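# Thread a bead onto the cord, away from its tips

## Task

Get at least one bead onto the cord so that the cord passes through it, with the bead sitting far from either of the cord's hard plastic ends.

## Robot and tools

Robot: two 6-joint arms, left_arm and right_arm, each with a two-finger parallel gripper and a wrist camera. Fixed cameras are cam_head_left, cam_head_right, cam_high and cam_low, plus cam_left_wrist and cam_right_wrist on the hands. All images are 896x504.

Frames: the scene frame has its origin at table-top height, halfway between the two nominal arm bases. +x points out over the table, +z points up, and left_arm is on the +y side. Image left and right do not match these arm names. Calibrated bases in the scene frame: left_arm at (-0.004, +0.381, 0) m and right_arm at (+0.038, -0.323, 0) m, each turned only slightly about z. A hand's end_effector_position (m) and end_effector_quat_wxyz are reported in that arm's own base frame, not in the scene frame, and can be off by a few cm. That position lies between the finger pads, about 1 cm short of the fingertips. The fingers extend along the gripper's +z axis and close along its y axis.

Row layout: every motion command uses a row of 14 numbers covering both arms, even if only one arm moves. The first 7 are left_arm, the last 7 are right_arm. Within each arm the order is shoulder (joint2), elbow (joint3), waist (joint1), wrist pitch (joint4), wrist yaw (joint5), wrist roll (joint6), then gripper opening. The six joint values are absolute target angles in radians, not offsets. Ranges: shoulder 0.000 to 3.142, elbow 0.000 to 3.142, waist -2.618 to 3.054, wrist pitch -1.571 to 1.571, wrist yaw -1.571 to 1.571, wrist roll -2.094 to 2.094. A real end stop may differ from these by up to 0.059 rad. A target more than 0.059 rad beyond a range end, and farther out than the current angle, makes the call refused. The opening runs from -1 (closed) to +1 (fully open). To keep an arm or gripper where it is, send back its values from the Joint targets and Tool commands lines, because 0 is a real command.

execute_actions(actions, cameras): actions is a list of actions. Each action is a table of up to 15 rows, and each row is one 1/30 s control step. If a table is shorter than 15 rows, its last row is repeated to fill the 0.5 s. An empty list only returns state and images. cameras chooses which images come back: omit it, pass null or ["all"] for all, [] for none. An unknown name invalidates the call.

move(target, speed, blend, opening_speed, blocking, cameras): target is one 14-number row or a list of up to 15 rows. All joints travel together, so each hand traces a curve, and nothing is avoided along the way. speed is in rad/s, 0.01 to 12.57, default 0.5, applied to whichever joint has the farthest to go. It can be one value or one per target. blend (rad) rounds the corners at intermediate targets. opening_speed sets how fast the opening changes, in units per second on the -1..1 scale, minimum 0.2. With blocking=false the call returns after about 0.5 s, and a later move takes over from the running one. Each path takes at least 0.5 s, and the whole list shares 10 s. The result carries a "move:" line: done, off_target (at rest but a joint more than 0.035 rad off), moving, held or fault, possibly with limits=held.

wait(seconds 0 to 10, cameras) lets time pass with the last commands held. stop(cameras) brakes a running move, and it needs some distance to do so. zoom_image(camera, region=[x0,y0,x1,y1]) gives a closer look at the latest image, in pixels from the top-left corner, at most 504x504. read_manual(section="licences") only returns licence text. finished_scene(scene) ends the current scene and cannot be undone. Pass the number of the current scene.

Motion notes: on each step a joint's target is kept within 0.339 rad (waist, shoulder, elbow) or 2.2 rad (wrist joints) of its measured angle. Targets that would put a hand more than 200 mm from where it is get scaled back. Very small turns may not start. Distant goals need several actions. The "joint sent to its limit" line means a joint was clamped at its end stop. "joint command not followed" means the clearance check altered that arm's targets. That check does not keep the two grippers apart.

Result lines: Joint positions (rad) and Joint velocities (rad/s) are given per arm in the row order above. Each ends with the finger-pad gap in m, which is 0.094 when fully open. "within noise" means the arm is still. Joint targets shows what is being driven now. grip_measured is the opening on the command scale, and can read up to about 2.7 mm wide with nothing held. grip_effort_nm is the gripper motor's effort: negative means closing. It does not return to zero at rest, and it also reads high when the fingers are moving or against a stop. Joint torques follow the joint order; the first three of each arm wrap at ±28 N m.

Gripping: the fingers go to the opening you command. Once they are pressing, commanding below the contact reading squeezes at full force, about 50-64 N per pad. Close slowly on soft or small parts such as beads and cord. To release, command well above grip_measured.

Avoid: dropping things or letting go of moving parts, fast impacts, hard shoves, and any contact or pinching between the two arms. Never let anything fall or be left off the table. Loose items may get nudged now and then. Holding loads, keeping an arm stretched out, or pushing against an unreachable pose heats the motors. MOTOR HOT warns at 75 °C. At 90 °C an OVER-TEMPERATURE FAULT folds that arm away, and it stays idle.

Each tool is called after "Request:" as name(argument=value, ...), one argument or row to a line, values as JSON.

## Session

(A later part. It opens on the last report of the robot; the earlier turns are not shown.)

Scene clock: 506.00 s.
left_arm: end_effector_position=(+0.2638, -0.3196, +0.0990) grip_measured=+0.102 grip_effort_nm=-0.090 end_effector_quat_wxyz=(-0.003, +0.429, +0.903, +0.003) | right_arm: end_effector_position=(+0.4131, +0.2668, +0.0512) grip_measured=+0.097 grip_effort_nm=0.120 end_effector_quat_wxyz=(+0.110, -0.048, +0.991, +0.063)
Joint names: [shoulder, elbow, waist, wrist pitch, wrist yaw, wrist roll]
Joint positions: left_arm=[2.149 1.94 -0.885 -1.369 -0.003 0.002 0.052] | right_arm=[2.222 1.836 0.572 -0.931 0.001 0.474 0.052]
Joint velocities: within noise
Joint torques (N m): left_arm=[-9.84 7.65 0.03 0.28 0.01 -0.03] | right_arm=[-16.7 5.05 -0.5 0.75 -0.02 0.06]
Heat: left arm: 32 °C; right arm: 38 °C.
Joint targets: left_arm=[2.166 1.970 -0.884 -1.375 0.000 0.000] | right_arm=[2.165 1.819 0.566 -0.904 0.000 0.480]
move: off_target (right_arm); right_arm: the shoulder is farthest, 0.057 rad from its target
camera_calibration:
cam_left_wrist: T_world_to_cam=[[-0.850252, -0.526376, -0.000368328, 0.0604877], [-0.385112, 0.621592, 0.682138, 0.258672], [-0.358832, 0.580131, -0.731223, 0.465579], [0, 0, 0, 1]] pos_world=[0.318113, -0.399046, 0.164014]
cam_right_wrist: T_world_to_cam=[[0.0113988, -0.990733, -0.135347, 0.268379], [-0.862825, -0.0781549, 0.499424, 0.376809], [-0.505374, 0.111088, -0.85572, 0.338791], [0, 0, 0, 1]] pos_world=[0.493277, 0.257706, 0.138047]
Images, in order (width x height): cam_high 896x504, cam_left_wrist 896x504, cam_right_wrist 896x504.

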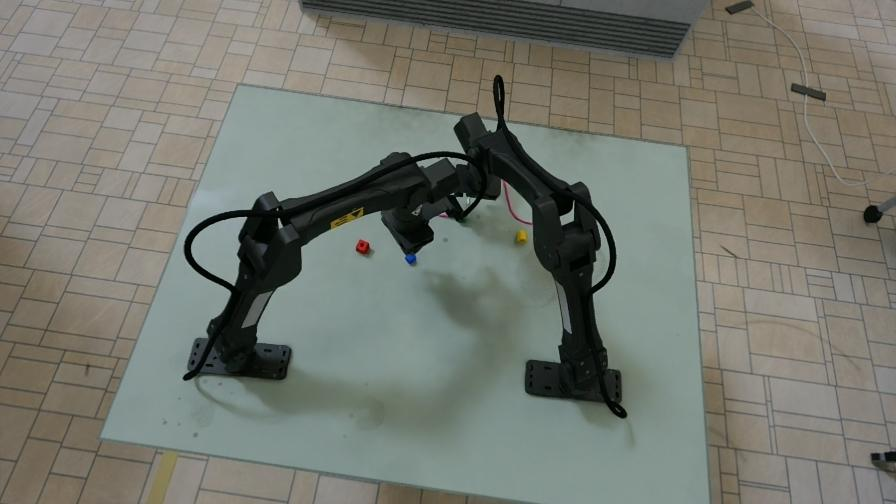

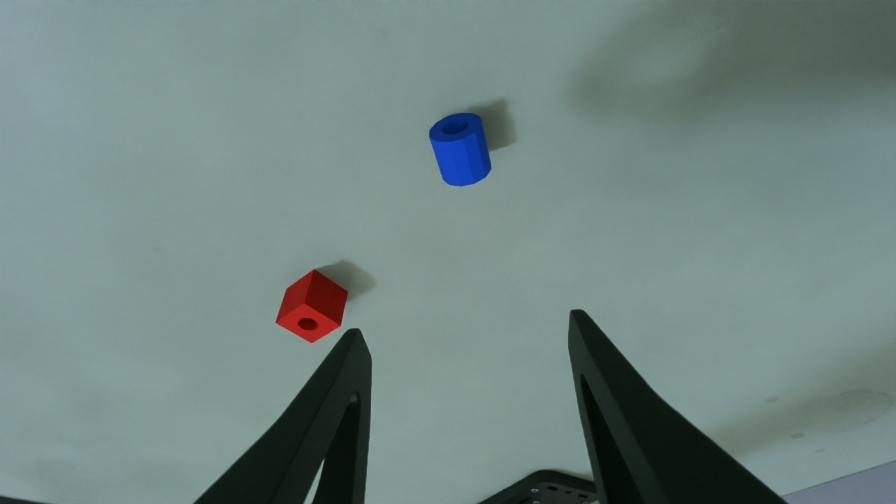

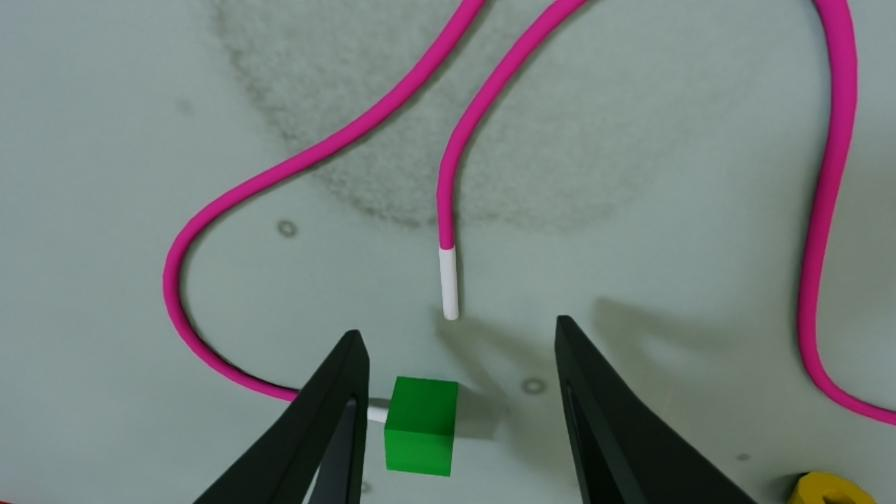

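Request:
move(
  target=[2.196,1.7694,-0.884,-1.129,0,-0.127,0.1,2.170,1.752,0.589,-0.824,0,0.533,-0.35],
  speed=0.35,
  opening_speed=1.0,
  cameras=["cam_right_wrist","cam_left_wrist"],
)

Request:
zoom_image(
  camera="cam_right_wrist",
  region=[320, 200, 600, 420],
)

Request:
zoom_image(
  camera="cam_left_wrist",
  region=[320, 160, 620, 400],
)

Scene clock: 582.83 s.
left_arm: end_effector_position=(+0.2690, -0.3260, +0.0445) grip_measured=+0.102 grip_effort_nm=-0.085 end_effector_quat_wxyz=(+0.007, +0.372, +0.928, -0.002) | right_arm: end_effector_position=(+0.4106, +0.2706, +0.0360) grip_measured=-0.347 grip_effort_nm=-0.173 end_effector_quat_wxyz=(+0.113, -0.026, +0.991, +0.070)
Joint names: [shoulder, elbow, waist, wrist pitch, wrist yaw, wrist roll]
Joint positions: left_arm=[2.179 1.77 -0.885 -1.148 -0.003 -0.121 0.052] | right_arm=[2.22 1.768 0.58 -0.851 -0.001 0.528 0.031]
Joint velocities: within noise
Joint torques (N m): left_arm=[-10.07 5.24 0.06 0.52 0.01 -0.07] | right_arm=[-16.06 5.07 0.68 0.76 0 0.08]
Heat: left arm: 27 °C; right arm: 46 °C.
Joint targets: left_arm=[2.196 1.770 -0.884 -1.129 0.000 -0.127] | right_arm=[2.170 1.752 0.589 -0.824 0.000 0.533]
move: off_target (right_arm); right_arm: the shoulder is farthest, 0.050 rad from its target
camera_calibration:
cam_left_wrist: T_world_to_cam=[[-0.778889, -0.62716, -0.00143842, 0.00961208], [-0.468359, 0.58014, 0.666391, 0.311422], [-0.417099, 0.519718, -0.745601, 0.427905], [0, 0, 0, 1]] pos_world=[0.331823, -0.39703, 0.111531]
cam_right_wrist: T_world_to_cam=[[-0.0307882, -0.987314, -0.155766, 0.28731], [-0.867328, -0.0510656, 0.495111, 0.377227], [-0.496784, 0.150344, -0.854753, 0.309954], [0, 0, 0, 1]] pos_world=[0.490005, 0.256329, 0.122918]
Images, in order (width x height): cam_left_wrist 896x504, cam_right_wrist 896x504.

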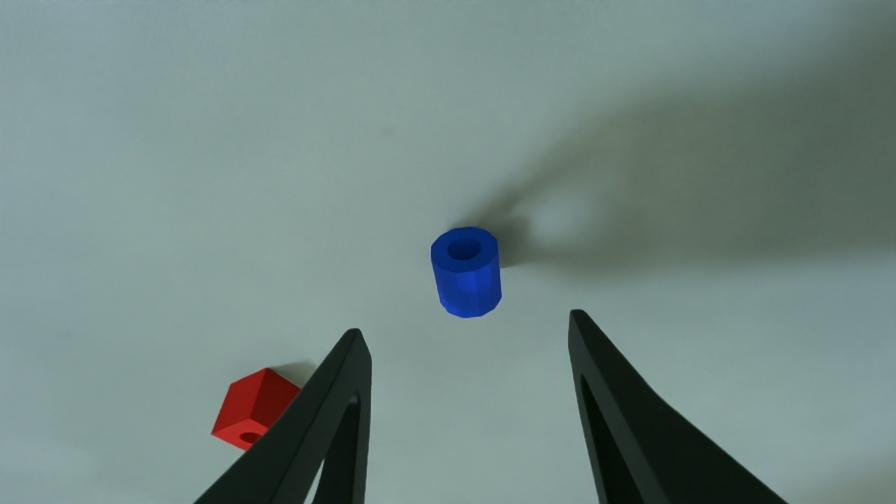

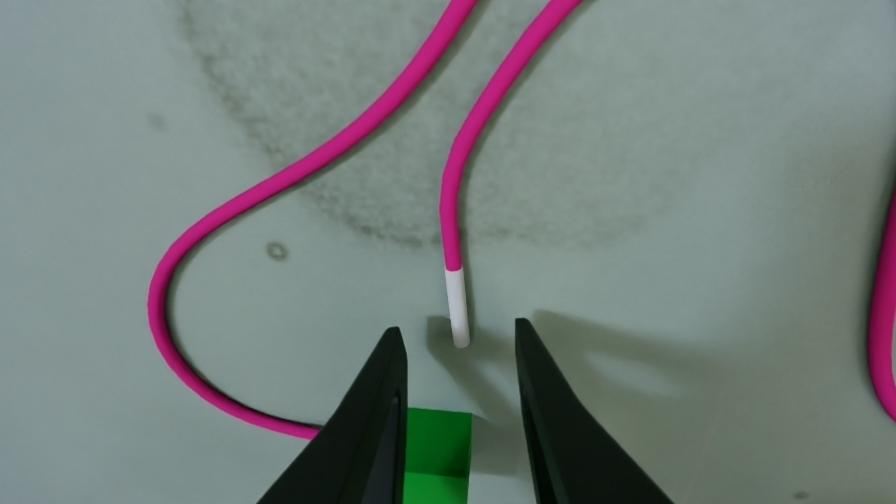

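Scaled by 1.800 from the camera's 896x504 image, which has a finer 1280x720 frame.

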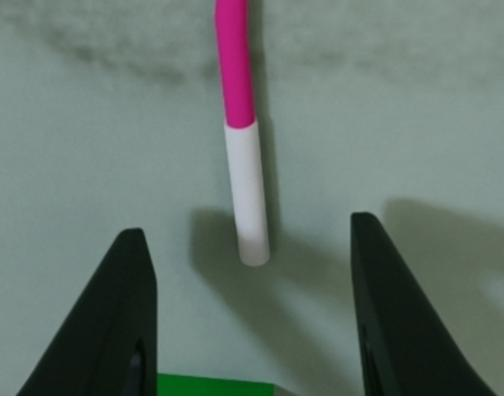

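Scaled by 1.680 from the camera's 896x504 image, which has a finer 1280x720 frame.

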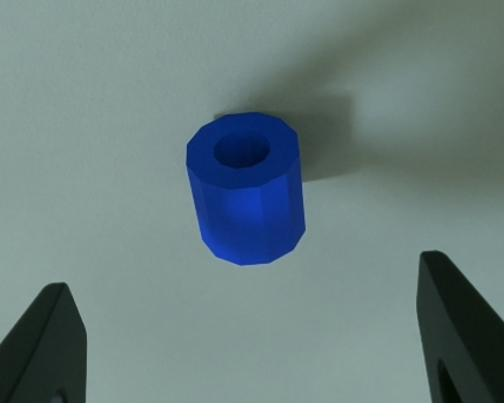

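Request:
move(
  target=[2.223,1.683,-0.884,-1.030,0,-0.127,0.1,2.2565,1.752,0.589,-0.812,0,0.533,-0.35],
  speed=0.15,
  cameras=["cam_right_wrist","cam_left_wrist","cam_low"],
)

Request:
zoom_image(
  camera="cam_low",
  region=[230, 260, 440, 340],
)

Scene clock: 635.80 s.
left_arm: end_effector_position=(+0.2674, -0.3239, +0.0135) grip_measured=+0.102 grip_effort_nm=-0.090 end_effector_quat_wxyz=(+0.004, +0.372, +0.928, +0.000) | right_arm: end_effector_position=(+0.4130, +0.2723, +0.0307) grip_measured=-0.347 grip_effort_nm=-0.159 end_effector_quat_wxyz=(+0.115, -0.026, +0.991, +0.071)
Joint names: [shoulder, elbow, waist, wrist pitch, wrist yaw, wrist roll]
Joint positions: left_arm=[2.204 1.685 -0.885 -1.045 -0.003 -0.123 0.052] | right_arm=[2.234 1.768 0.58 -0.834 -0.001 0.528 0.031]
Joint velocities: within noise
Joint torques (N m): left_arm=[-9.92 5.03 0.06 0.47 0.02 -0.05] | right_arm=[-10.48 5.03 0.7 0.74 0.01 0.08]
Heat: left arm: 29 °C; right arm: 40 °C.
Joint targets: left_arm=[2.223 1.683 -0.884 -1.030 0.000 -0.127] | right_arm=[2.256 1.752 0.589 -0.812 0.000 0.533]
move: done
camera_calibration:
cam_left_wrist: T_world_to_cam=[[-0.778176, -0.628045, -0.00139657, 0.00903222], [-0.465968, 0.575861, 0.671757, 0.327981], [-0.421089, 0.523396, -0.74077, 0.405303], [0, 0, 0, 1]] pos_world=[0.330526, -0.395333, 0.079925]
cam_right_wrist: T_world_to_cam=[[-0.030341, -0.986968, -0.158032, 0.287999], [-0.868656, -0.0521802, 0.492659, 0.38301], [-0.494485, 0.152224, -0.855753, 0.304873], [0, 0, 0, 1]] pos_world=[0.492197, 0.257822, 0.117716]
Images, in order (width x height): cam_low 896x504, cam_left_wrist 896x504, cam_right_wrist 896x504.

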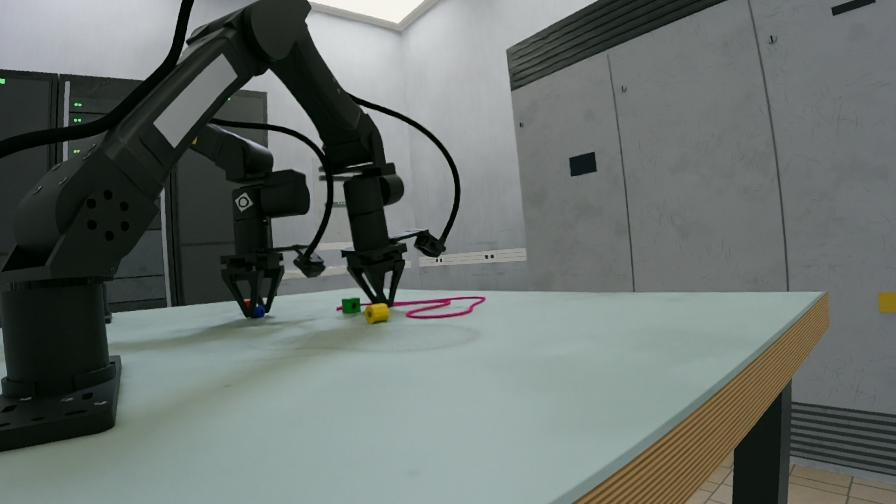

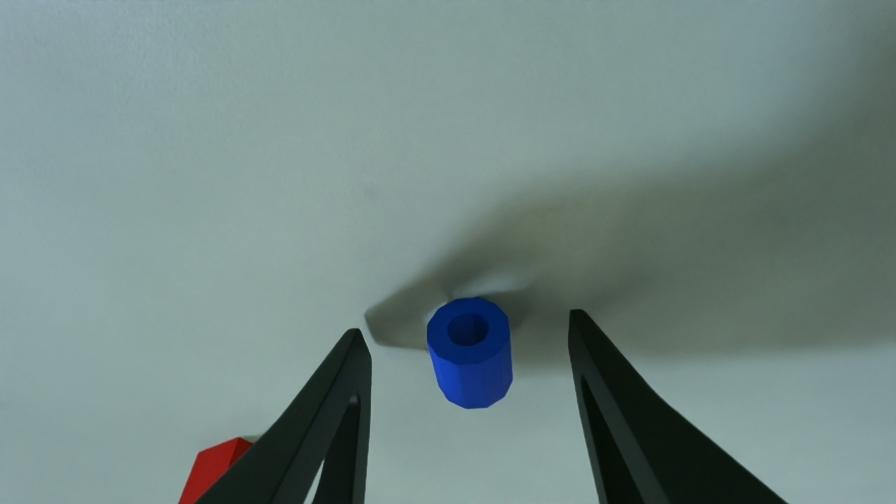

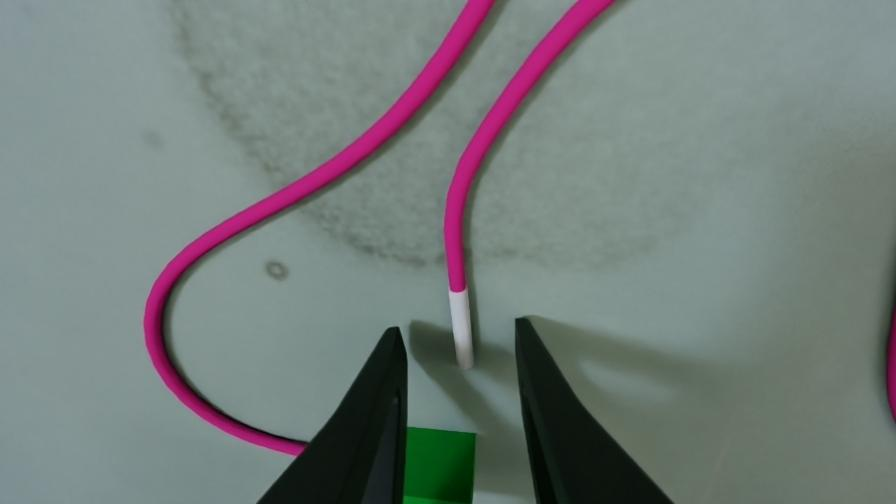

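Scaled by 2.400 from the camera's 896x504 image, which has a finer 1280x720 frame.

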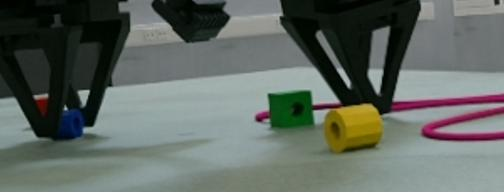

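Request:
move(
  target=[
    [2.223,1.683,-0.884,-1.030,0,-0.127,0.1,2.2565,1.741,0.589,-0.801,0,0.533,-0.35],
    [2.223,1.683,-0.884,-1.030,0,-0.127,-0.75,2.2565,1.741,0.589,-0.801,0,0.533,-1.0],
  ],
  speed=0.15,
  opening_speed=0.6,
  cameras=["cam_right_wrist","cam_left_wrist"],
)

Request:
zoom_image(
  camera="cam_right_wrist",
  region=[340, 200, 580, 420],
)

Scene clock: 654.60 s.
left_arm: end_effector_position=(+0.2675, -0.3242, +0.0135) grip_measured=-0.628 grip_effort_nm=-1.028 end_effector_quat_wxyz=(+0.004, +0.372, +0.928, +0.000) | right_arm: end_effector_position=(+0.4135, +0.2722, +0.0299) grip_measured=-0.936 grip_effort_nm=-1.053 end_effector_quat_wxyz=(+0.116, -0.026, +0.990, +0.071)
Joint names: [shoulder, elbow, waist, wrist pitch, wrist yaw, wrist roll]
Joint positions: left_arm=[2.204 1.685 -0.885 -1.044 -0.003 -0.123 0.017] | right_arm=[2.234 1.764 0.58 -0.828 0.001 0.528 0.003]
Joint velocities: within noise
Joint torques (N m): left_arm=[-9.92 5.04 0.05 0.47 0.02 -0.05] | right_arm=[-10.48 4.51 0.72 0.79 -0.03 0.07]
Heat: left arm: 28 °C; right arm: 41 °C.
Joint targets: left_arm=[2.223 1.683 -0.884 -1.030 0.000 -0.127] | right_arm=[2.256 1.741 0.589 -0.801 0.000 0.533]
move: done
camera_calibration:
cam_left_wrist: T_world_to_cam=[[-0.777957, -0.628316, -0.00144896, 0.00887248], [-0.466666, 0.576261, 0.670929, 0.328473], [-0.42072, 0.52263, -0.74152, 0.405107], [0, 0, 0, 1]] pos_world=[0.330626, -0.395432, 0.0800259]
cam_right_wrist: T_world_to_cam=[[-0.0303078, -0.986991, -0.15789, 0.287801], [-0.87011, -0.0516895, 0.49014, 0.3843], [-0.491925, 0.152237, -0.857224, 0.303464], [0, 0, 0, 1]] pos_world=[0.492388, 0.257723, 0.117217]
Images, in order (width x height): cam_left_wrist 896x504, cam_right_wrist 896x504.

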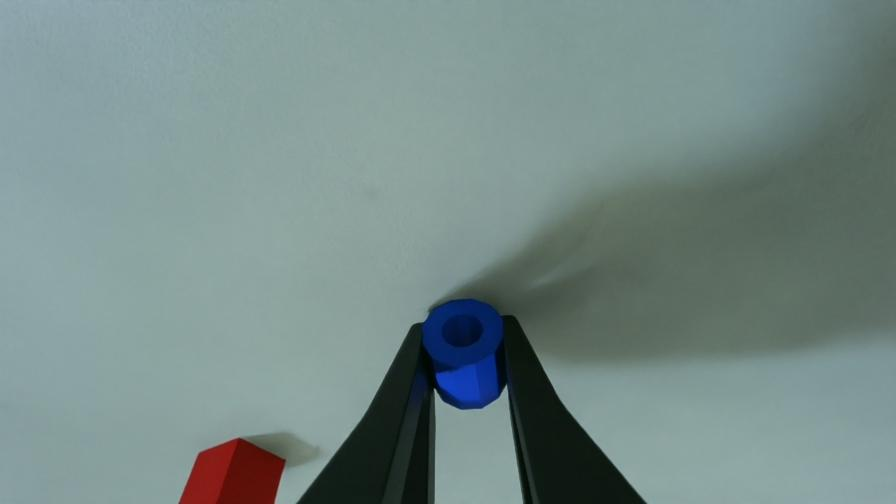

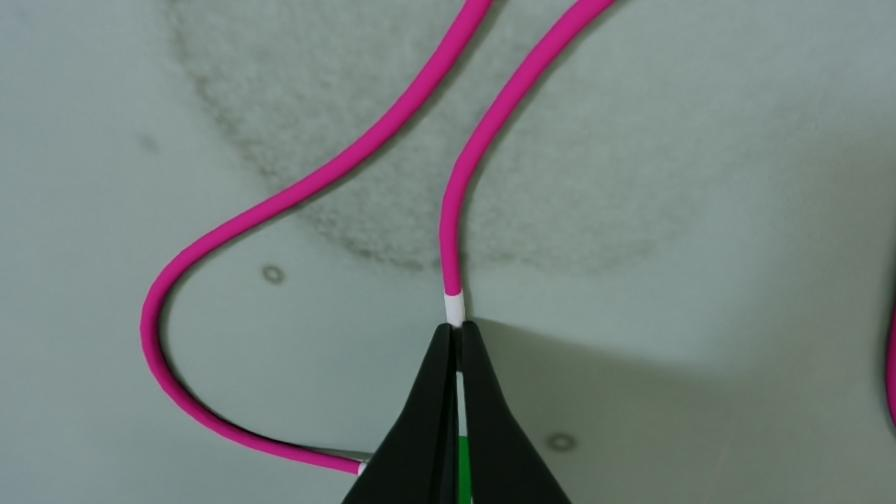

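Scaled by 2.100 from the camera's 896x504 image, which has a finer 1280x720 frame.

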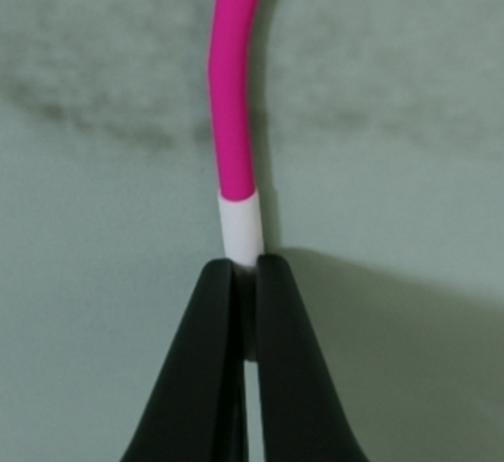

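Request:
move(
  target=[
    [2.15,1.995,-0.885,-1.37,0,-0.127,-0.75,2.22,1.862,0.589,-0.913,0,0.52,-1.0],
    [1.75,1.25,-0.95,-0.35,0,-0.06,-0.75,1.92,1.425,0.625,-0.95,0,0.366,-1.0],
    [1.75,1.25,-0.95,-0.35,0,-0.06,-0.75,1.594,1.025,0.686,-0.925,0,0.231,-1.0],
  ],
  speed=[0.3,0.4,0.3],
  blend=[0.03,0.05,0],
  cameras=["cam_right_wrist","cam_left_wrist","cam_high"],
)

Request:
zoom_image(
  camera="cam_high",
  region=[380, 130, 600, 290],
)

Scene clock: 746.20 s.
left_arm: end_effector_position=(+0.2781, -0.3792, +0.1003) grip_measured=-0.628 grip_effort_nm=-1.028 end_effector_quat_wxyz=(+0.278, +0.402, +0.859, -0.151) | right_arm: end_effector_position=(+0.2196, +0.1781, +0.0479) grip_measured=-0.936 grip_effort_nm=-1.057 end_effector_quat_wxyz=(+0.019, -0.219, +0.976, +0.010)
Joint names: [shoulder, elbow, waist, wrist pitch, wrist yaw, wrist roll]
Joint positions: left_arm=[1.803 1.254 -0.941 -0.378 -0.003 -0.065 0.017] | right_arm=[1.628 1.04 0.678 -0.94 0 0.236 0.003]
Joint velocities: within noise
Joint torques (N m): left_arm=[-13.59 5.75 -0.69 1.38 0.01 0.04] | right_arm=[-9.03 4.52 0.72 0.24 0 -0.04]
Heat: left arm: 28 °C; right arm: 42 °C.
Joint targets: left_arm=[1.750 1.250 -0.950 -0.350 0.000 -0.060] | right_arm=[1.594 1.025 0.686 -0.925 0.000 0.231]
move: off_target (left_arm); left_arm: the shoulder is farthest, 0.053 rad from its target
camera_calibration:
cam_left_wrist: T_world_to_cam=[[-0.836554, -0.546441, -0.0397416, 0.0338704], [-0.54748, 0.830952, 0.0989152, 0.48333], [-0.0210279, 0.104506, -0.994302, 0.258336], [0, 0, 0, 1]] pos_world=[0.29838, -0.410114, 0.210401]
cam_right_wrist: T_world_to_cam=[[0.334399, -0.942324, -0.0142315, 0.0969635], [-0.71625, -0.26393, 0.646009, 0.198411], [-0.612506, -0.205832, -0.763197, 0.323609], [0, 0, 0, 1]] pos_world=[0.307899, 0.210346, 0.120183]
Images, in order (width x height): cam_high 896x504, cam_left_wrist 896x504, cam_right_wrist 896x504.

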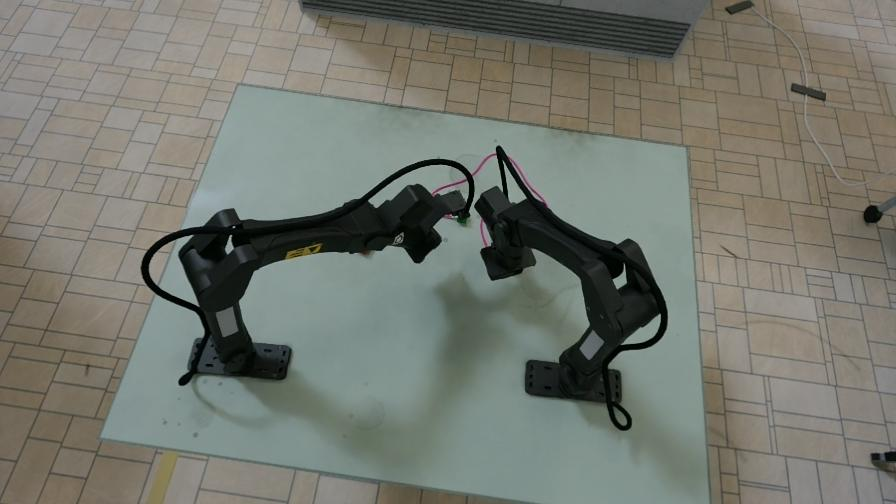

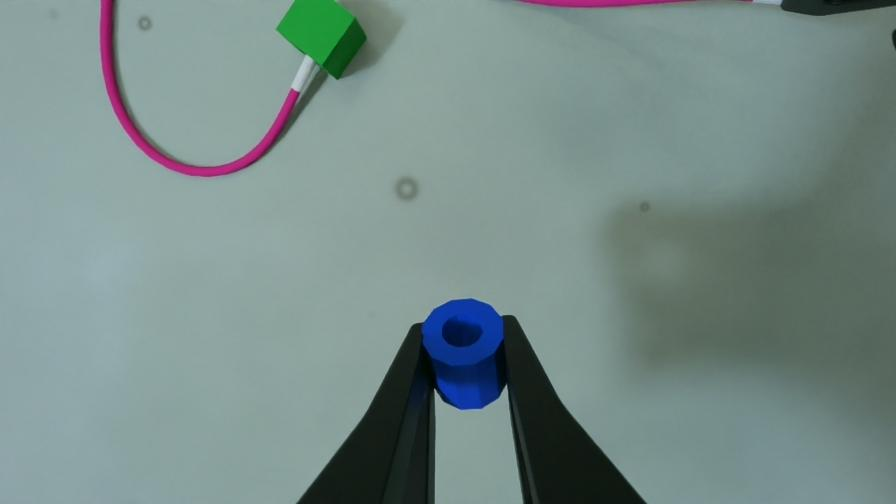

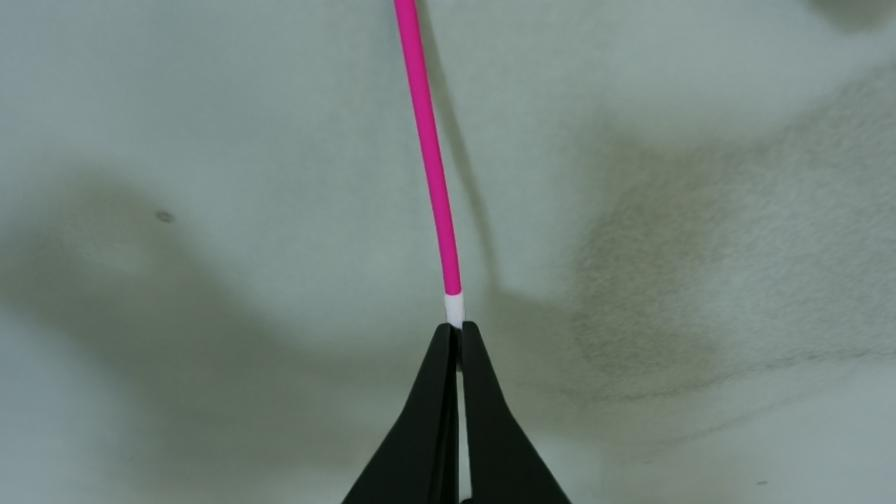

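Scaled by 2.291 from the camera's 896x504 image, which has a finer 1280x720 frame.

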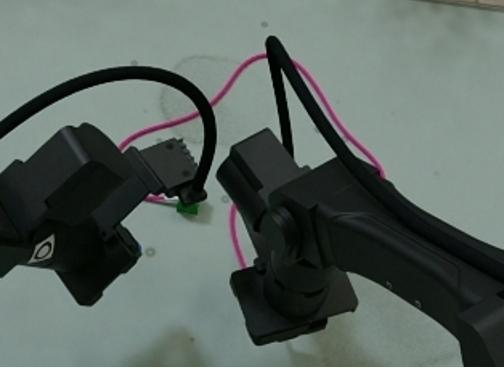

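Request:
move(
  target=[
    [1.75,1.25,-0.95,-0.35,0,-0.06,-0.75,1.69,0.947,0.686,-0.775,0,0.231,-0.35],
    [1.82,0.90,-0.99,0.43,0,-0.03,-0.75,1.60,1.10,0.67,-0.95,0,0.25,-0.35],
    [1.86,0.557,-1.029,1.234,0,0,-0.75,2.115,1.890,0.586,-1.346,0,0.352,-0.35],
  ],
  speed=[0.2,0.5,0.6],
  opening_speed=0.7,
  cameras=["cam_right_wrist","cam_left_wrist","cam_low","cam_high"],
)

Request:
zoom_image(
  camera="cam_right_wrist",
  region=[280, 20, 680, 360],
)

Scene clock: 781.57 s.
left_arm: end_effector_position=(+0.2447, -0.3962, +0.1324) grip_measured=-0.628 grip_effort_nm=-1.033 end_effector_quat_wxyz=(+0.588, +0.357, +0.646, -0.331) | right_arm: end_effector_position=(+0.3329, +0.2249, +0.0949) grip_measured=-0.353 grip_effort_nm=0.120 end_effector_quat_wxyz=(-0.006, -0.124, +0.992, -0.004)
Joint names: [shoulder, elbow, waist, wrist pitch, wrist yaw, wrist roll]
Joint positions: left_arm=[1.844 0.56 -1.02 1.195 -0.002 -0.009 0.017] | right_arm=[2.1 1.848 0.593 -1.333 0.002 0.345 0.03]
Joint velocities: within noise
Joint torques (N m): left_arm=[-6 4.04 -0.68 1.9 0 0.07] | right_arm=[-9.63 9.17 -0.54 -0.16 -0.02 0.09]
Heat: left arm: 32 °C; right arm: 39 °C.
Joint targets: left_arm=[1.860 0.557 -1.029 1.234 0.000 0.000] | right_arm=[2.115 1.890 0.586 -1.346 0.000 0.352]
move: off_target (left_arm, right_arm); left_arm: the wrist pitch is farthest, 0.039 rad from its target; right_arm: the elbow is farthest, 0.042 rad from its target
camera_calibration:
cam_left_wrist: T_world_to_cam=[[-0.851857, -0.509841, -0.120004, 0.0267318], [-0.310944, 0.676634, -0.667443, 0.45847], [0.421489, -0.531252, -0.734928, -0.103183], [0, 0, 0, 1]] pos_world=[0.208821, -0.351404, 0.233378]
cam_right_wrist: T_world_to_cam=[[0.146503, -0.989176, 0.00825101, 0.174887], [-0.721291, -0.101112, 0.685212, 0.222978], [-0.676961, -0.106337, -0.728297, 0.434278], [0, 0, 0, 1]] pos_world=[0.4292, 0.241719, 0.162053]
Images, in order (width x height): cam_high 896x504, cam_low 896x504, cam_left_wrist 896x504, cam_right_wrist 896x504.

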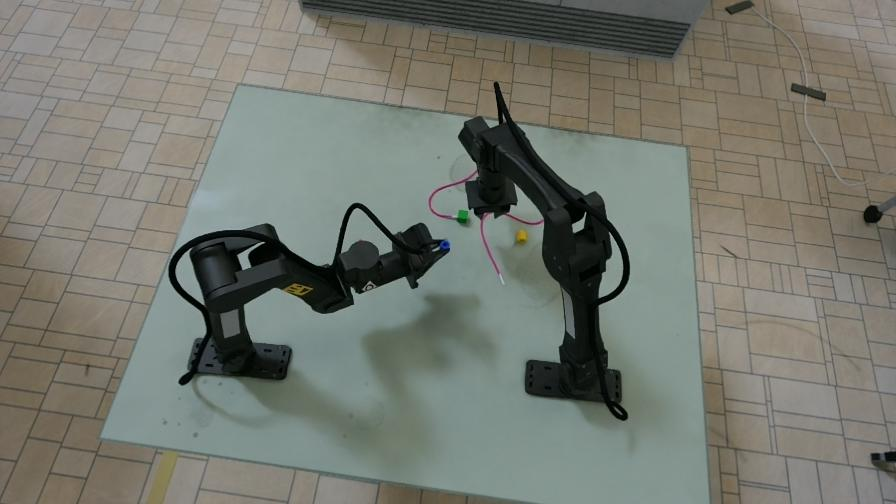

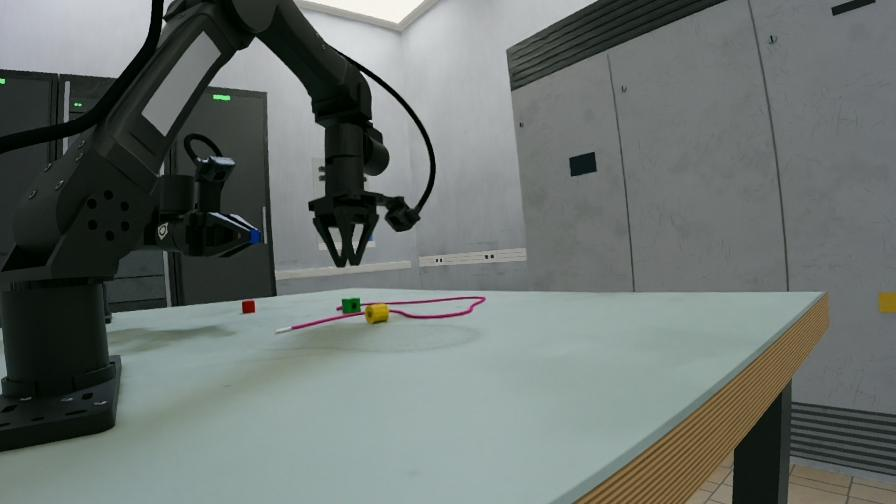

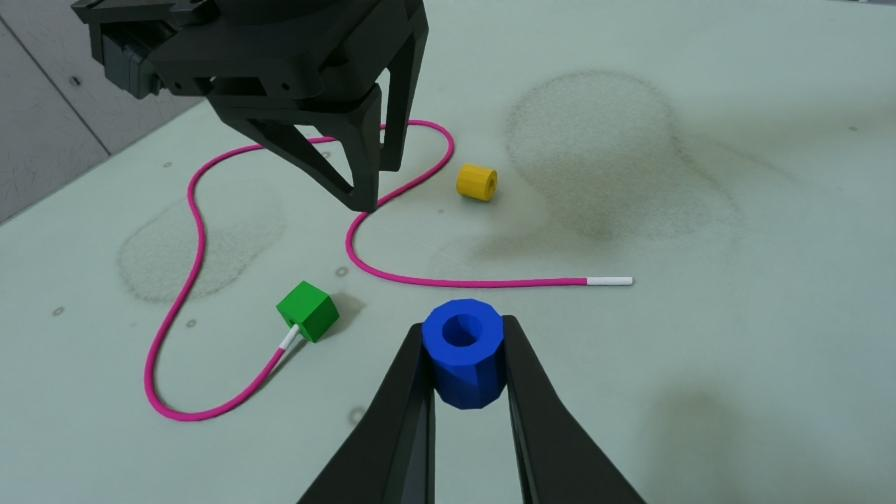

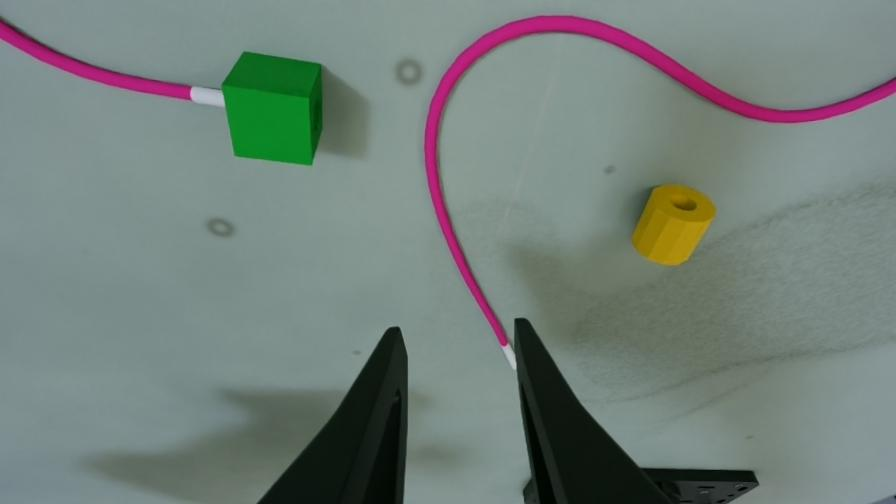

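Scaled by 1.260 from the camera's 896x504 image, which has a finer 1280x720 frame.

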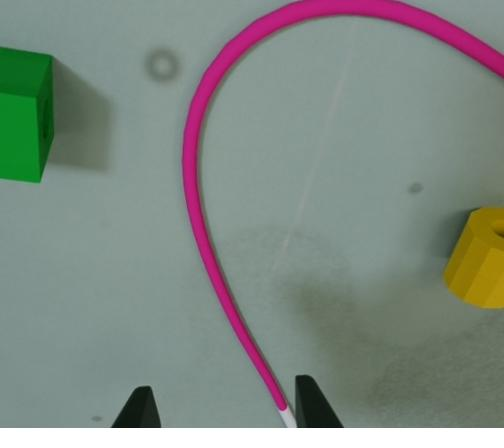

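Request:
move(
  target=[1.86,0.557,-1.029,1.296,0,0,-0.75,2.206,1.786,0.578,-1.166,0,0.41,-0.35],
  speed=0.4,
  cameras=["cam_right_wrist","cam_left_wrist"],
)

Request:
zoom_image(
  camera="cam_right_wrist",
  region=[300, 100, 620, 380],
)

Scene clock: 809.03 s.
left_arm: end_effector_position=(+0.2451, -0.3969, +0.1464) grip_measured=-0.628 grip_effort_nm=-1.033 end_effector_quat_wxyz=(+0.605, +0.348, +0.629, -0.342) | right_arm: end_effector_position=(+0.3482, +0.2322, +0.0429) grip_measured=-0.353 grip_effort_nm=0.125 end_effector_quat_wxyz=(-0.009, -0.092, +0.996, -0.006)
Joint names: [shoulder, elbow, waist, wrist pitch, wrist yaw, wrist roll]
Joint positions: left_arm=[1.844 0.56 -1.02 1.251 -0.002 -0.009 0.017] | right_arm=[2.199 1.797 0.587 -1.19 0.002 0.402 0.03]
Joint velocities: within noise
Joint torques (N m): left_arm=[-6 4.05 -0.69 1.94 0 0.07] | right_arm=[-10.92 5.01 -0.73 0.16 -0.04 0.09]
Heat: left arm: 29 °C; right arm: 40 °C.
Joint targets: left_arm=[1.860 0.557 -1.029 1.296 0.000 0.000] | right_arm=[2.206 1.786 0.578 -1.166 0.000 0.410]
move: off_target (left_arm); left_arm: the wrist pitch is farthest, 0.045 rad from its target
camera_calibration:
cam_left_wrist: T_world_to_cam=[[-0.848308, -0.515623, -0.120442, 0.0253739], [-0.290639, 0.643558, -0.708069, 0.456347], [0.442608, -0.565655, -0.695796, -0.11803], [0, 0, 0, 1]] pos_world=[0.206398, -0.347367, 0.244057]
cam_right_wrist: T_world_to_cam=[[0.0832434, -0.996452, 0.0124453, 0.203727], [-0.722518, -0.0517485, 0.689413, 0.259194], [-0.686323, -0.066381, -0.724262, 0.401344], [0, 0, 0, 1]] pos_world=[0.445765, 0.243059, 0.10945]
Images, in order (width x height): cam_left_wrist 896x504, cam_right_wrist 896x504.

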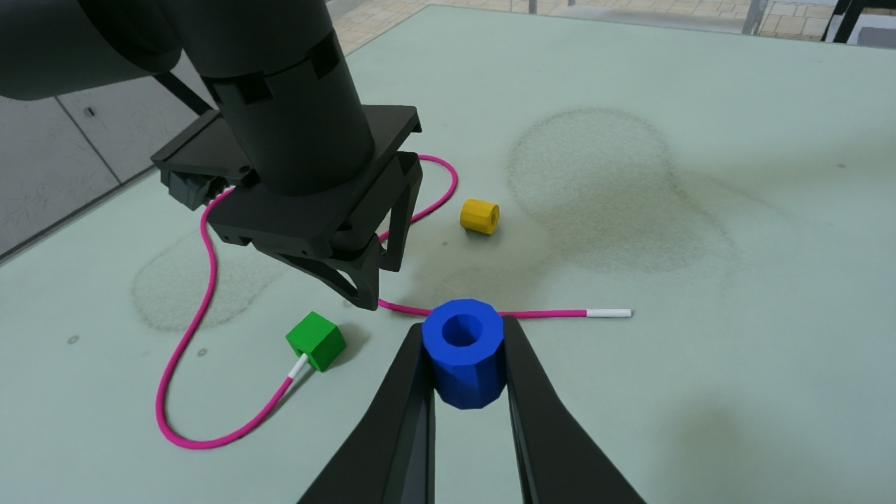

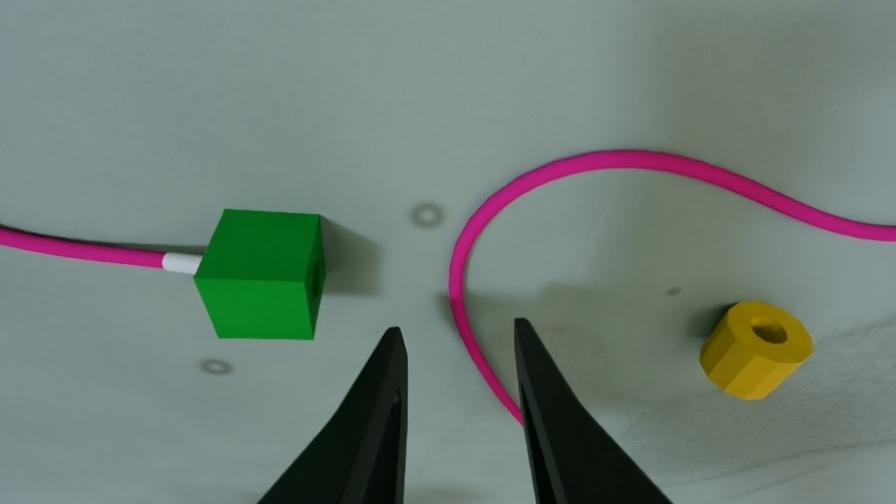

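Scaled by 1.575 from the camera's 896x504 image, which has a finer 1280x720 frame.

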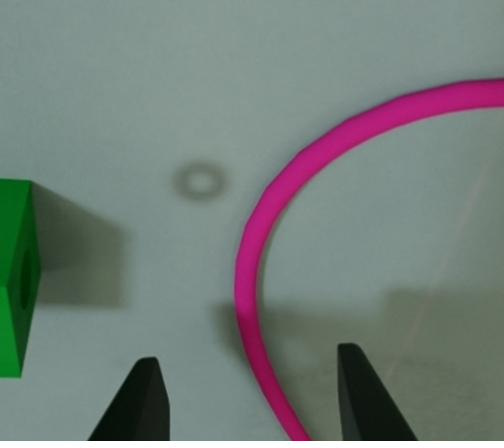

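Request:
move(
  target=[
    [1.86,0.557,-1.029,1.296,0,0,-0.75,2.222,1.730,0.574,-1.081,0,0.50,-0.35],
    [1.86,0.557,-1.029,1.296,0,0,-0.75,2.222,1.730,0.574,-1.081,0,0.50,-1.0],
  ],
  speed=0.15,
  opening_speed=0.6,
  cameras=["cam_right_wrist","cam_left_wrist"],
)

Request:
zoom_image(
  camera="cam_right_wrist",
  region=[300, 150, 620, 430],
)

Scene clock: 827.90 s.
left_arm: end_effector_position=(+0.2451, -0.3969, +0.1465) grip_measured=-0.628 grip_effort_nm=-1.028 end_effector_quat_wxyz=(+0.606, +0.348, +0.629, -0.342) | right_arm: end_effector_position=(+0.3537, +0.2339, +0.0275) grip_measured=-0.987 grip_effort_nm=-0.745 end_effector_quat_wxyz=(+0.003, -0.045, +0.999, +0.001)
Joint names: [shoulder, elbow, waist, wrist pitch, wrist yaw, wrist roll]
Joint positions: left_arm=[1.844 0.56 -1.02 1.251 -0.002 -0.009 0.017] | right_arm=[2.206 1.745 0.582 -1.104 0.001 0.493 0.001]
Joint velocities: within noise
Joint torques (N m): left_arm=[-6 4.04 -0.68 1.95 0 0.07] | right_arm=[-10.25 4.7 -0.69 0.24 -0.03 0.07]
Heat: left arm: 29 °C; right arm: 39 °C.
Joint targets: left_arm=[1.860 0.557 -1.029 1.296 0.000 0.000] | right_arm=[2.222 1.730 0.574 -1.081 0.000 0.500]
move: off_target (left_arm); left_arm: the wrist pitch is farthest, 0.045 rad from its target
camera_calibration:
cam_left_wrist: T_world_to_cam=[[-0.848294, -0.515646, -0.12044, 0.0253289], [-0.290493, 0.643338, -0.708329, 0.45621], [0.442731, -0.565885, -0.695532, -0.118098], [0, 0, 0, 1]] pos_world=[0.206298, -0.347266, 0.244057]
cam_right_wrist: T_world_to_cam=[[-0.011735, -0.999928, -0.00258094, 0.240022], [-0.740332, 0.00695338, 0.672205, 0.266898], [-0.672139, 0.00979909, -0.74036, 0.371645], [0, 0, 0, 1]] pos_world=[0.450207, 0.234507, 0.0963607]
Images, in order (width x height): cam_left_wrist 896x504, cam_right_wrist 896x504.

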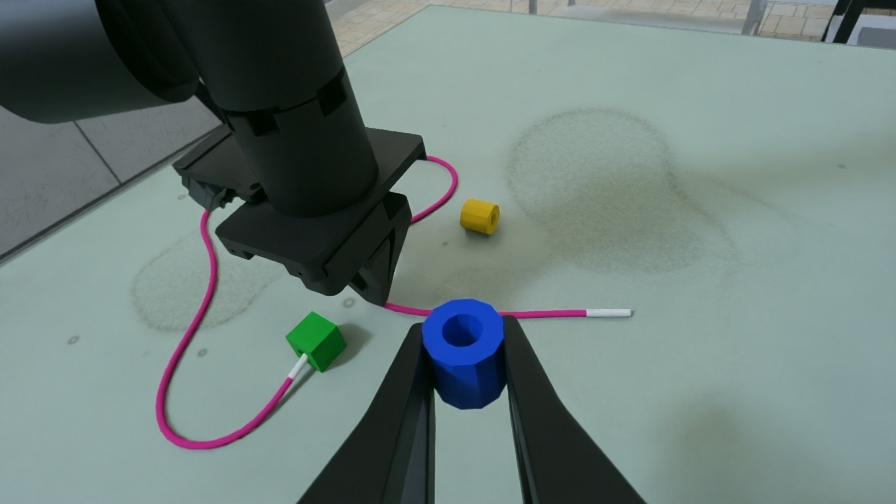

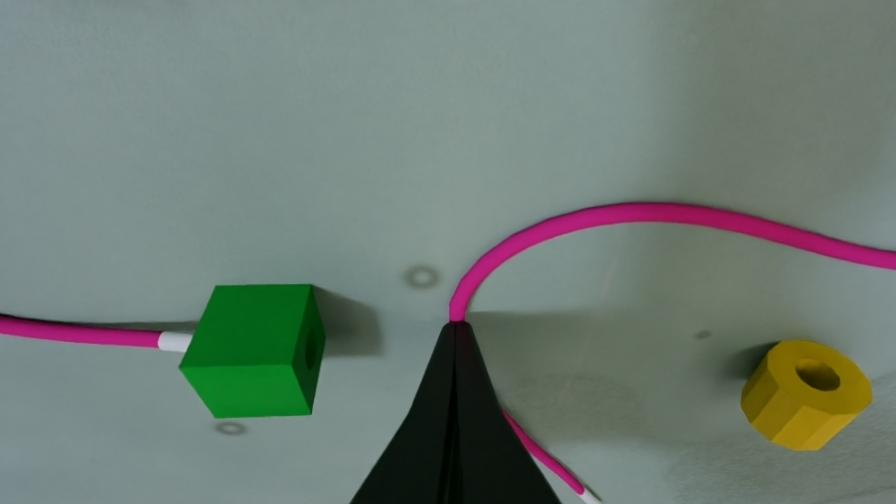

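Scaled by 1.575 from the camera's 896x504 image, which has a finer 1280x720 frame.

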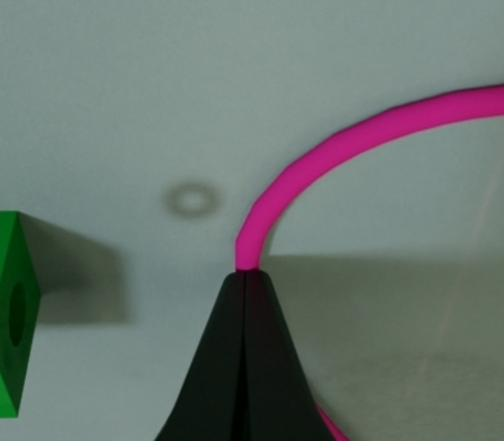

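Request:
move(
  target=[
    [1.86,0.557,-1.029,1.296,0,0,-0.75,2.222,1.730,0.574,-1.081,0,0.50,-0.45],
    [1.86,0.557,-1.029,1.296,0,0,-0.75,2.224,1.712,0.574,-1.065,0,0.50,-0.45],
    [1.86,0.557,-1.029,1.296,0,0,-0.75,2.224,1.712,0.574,-1.065,0,0.50,-1.0],
  ],
  speed=0.15,
  opening_speed=0.7,
  cameras=["cam_right_wrist"],
)

Request:
zoom_image(
  camera="cam_right_wrist",
  region=[380, 230, 560, 430],
)

Scene clock: 844.50 s.
left_arm: end_effector_position=(+0.2451, -0.3969, +0.1465) grip_measured=-0.628 grip_effort_nm=-1.028 end_effector_quat_wxyz=(+0.606, +0.348, +0.629, -0.342) | right_arm: end_effector_position=(+0.3535, +0.2350, +0.0244) grip_measured=-0.946 grip_effort_nm=-0.994 end_effector_quat_wxyz=(+0.003, -0.044, +0.999, +0.005)
Joint names: [shoulder, elbow, waist, wrist pitch, wrist yaw, wrist roll]
Joint positions: left_arm=[1.844 0.56 -1.02 1.251 -0.002 -0.009 0.017] | right_arm=[2.206 1.732 0.582 -1.087 -0.004 0.494 0.003]
Joint velocities: within noise
Joint torques (N m): left_arm=[-5.98 4.03 -0.7 1.95 0 0.07] | right_arm=[-10.13 4.23 -0.72 0.24 0.04 0.07]
Heat: left arm: 30 °C; right arm: 40 °C.
Joint targets: left_arm=[1.860 0.557 -1.029 1.296 0.000 0.000] | right_arm=[2.224 1.712 0.574 -1.065 0.000 0.500]
move: off_target (left_arm); left_arm: the wrist pitch is farthest, 0.045 rad from its target
camera_calibration:
cam_right_wrist: T_world_to_cam=[[-0.0120829, -0.999882, -0.00948547, 0.241381], [-0.740938, 0.00258287, 0.671568, 0.270124], [-0.671465, 0.0151427, -0.740882, 0.367767], [0, 0, 0, 1]] pos_world=[0.450004, 0.235086, 0.0933547]
Images, in order (width x height): cam_right_wrist 896x504.

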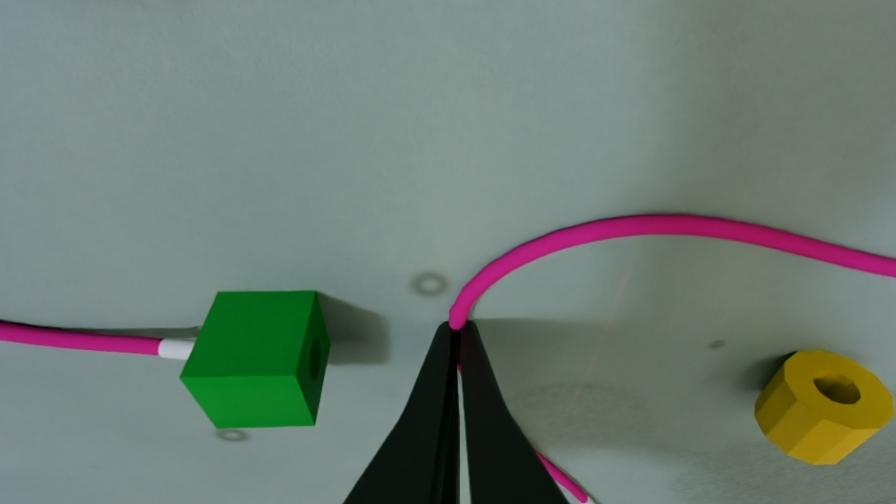

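Scaled by 2.520 from the camera's 896x504 image, which has a finer 1280x720 frame.

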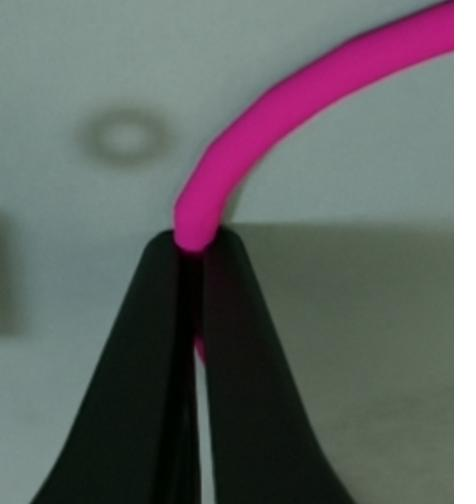

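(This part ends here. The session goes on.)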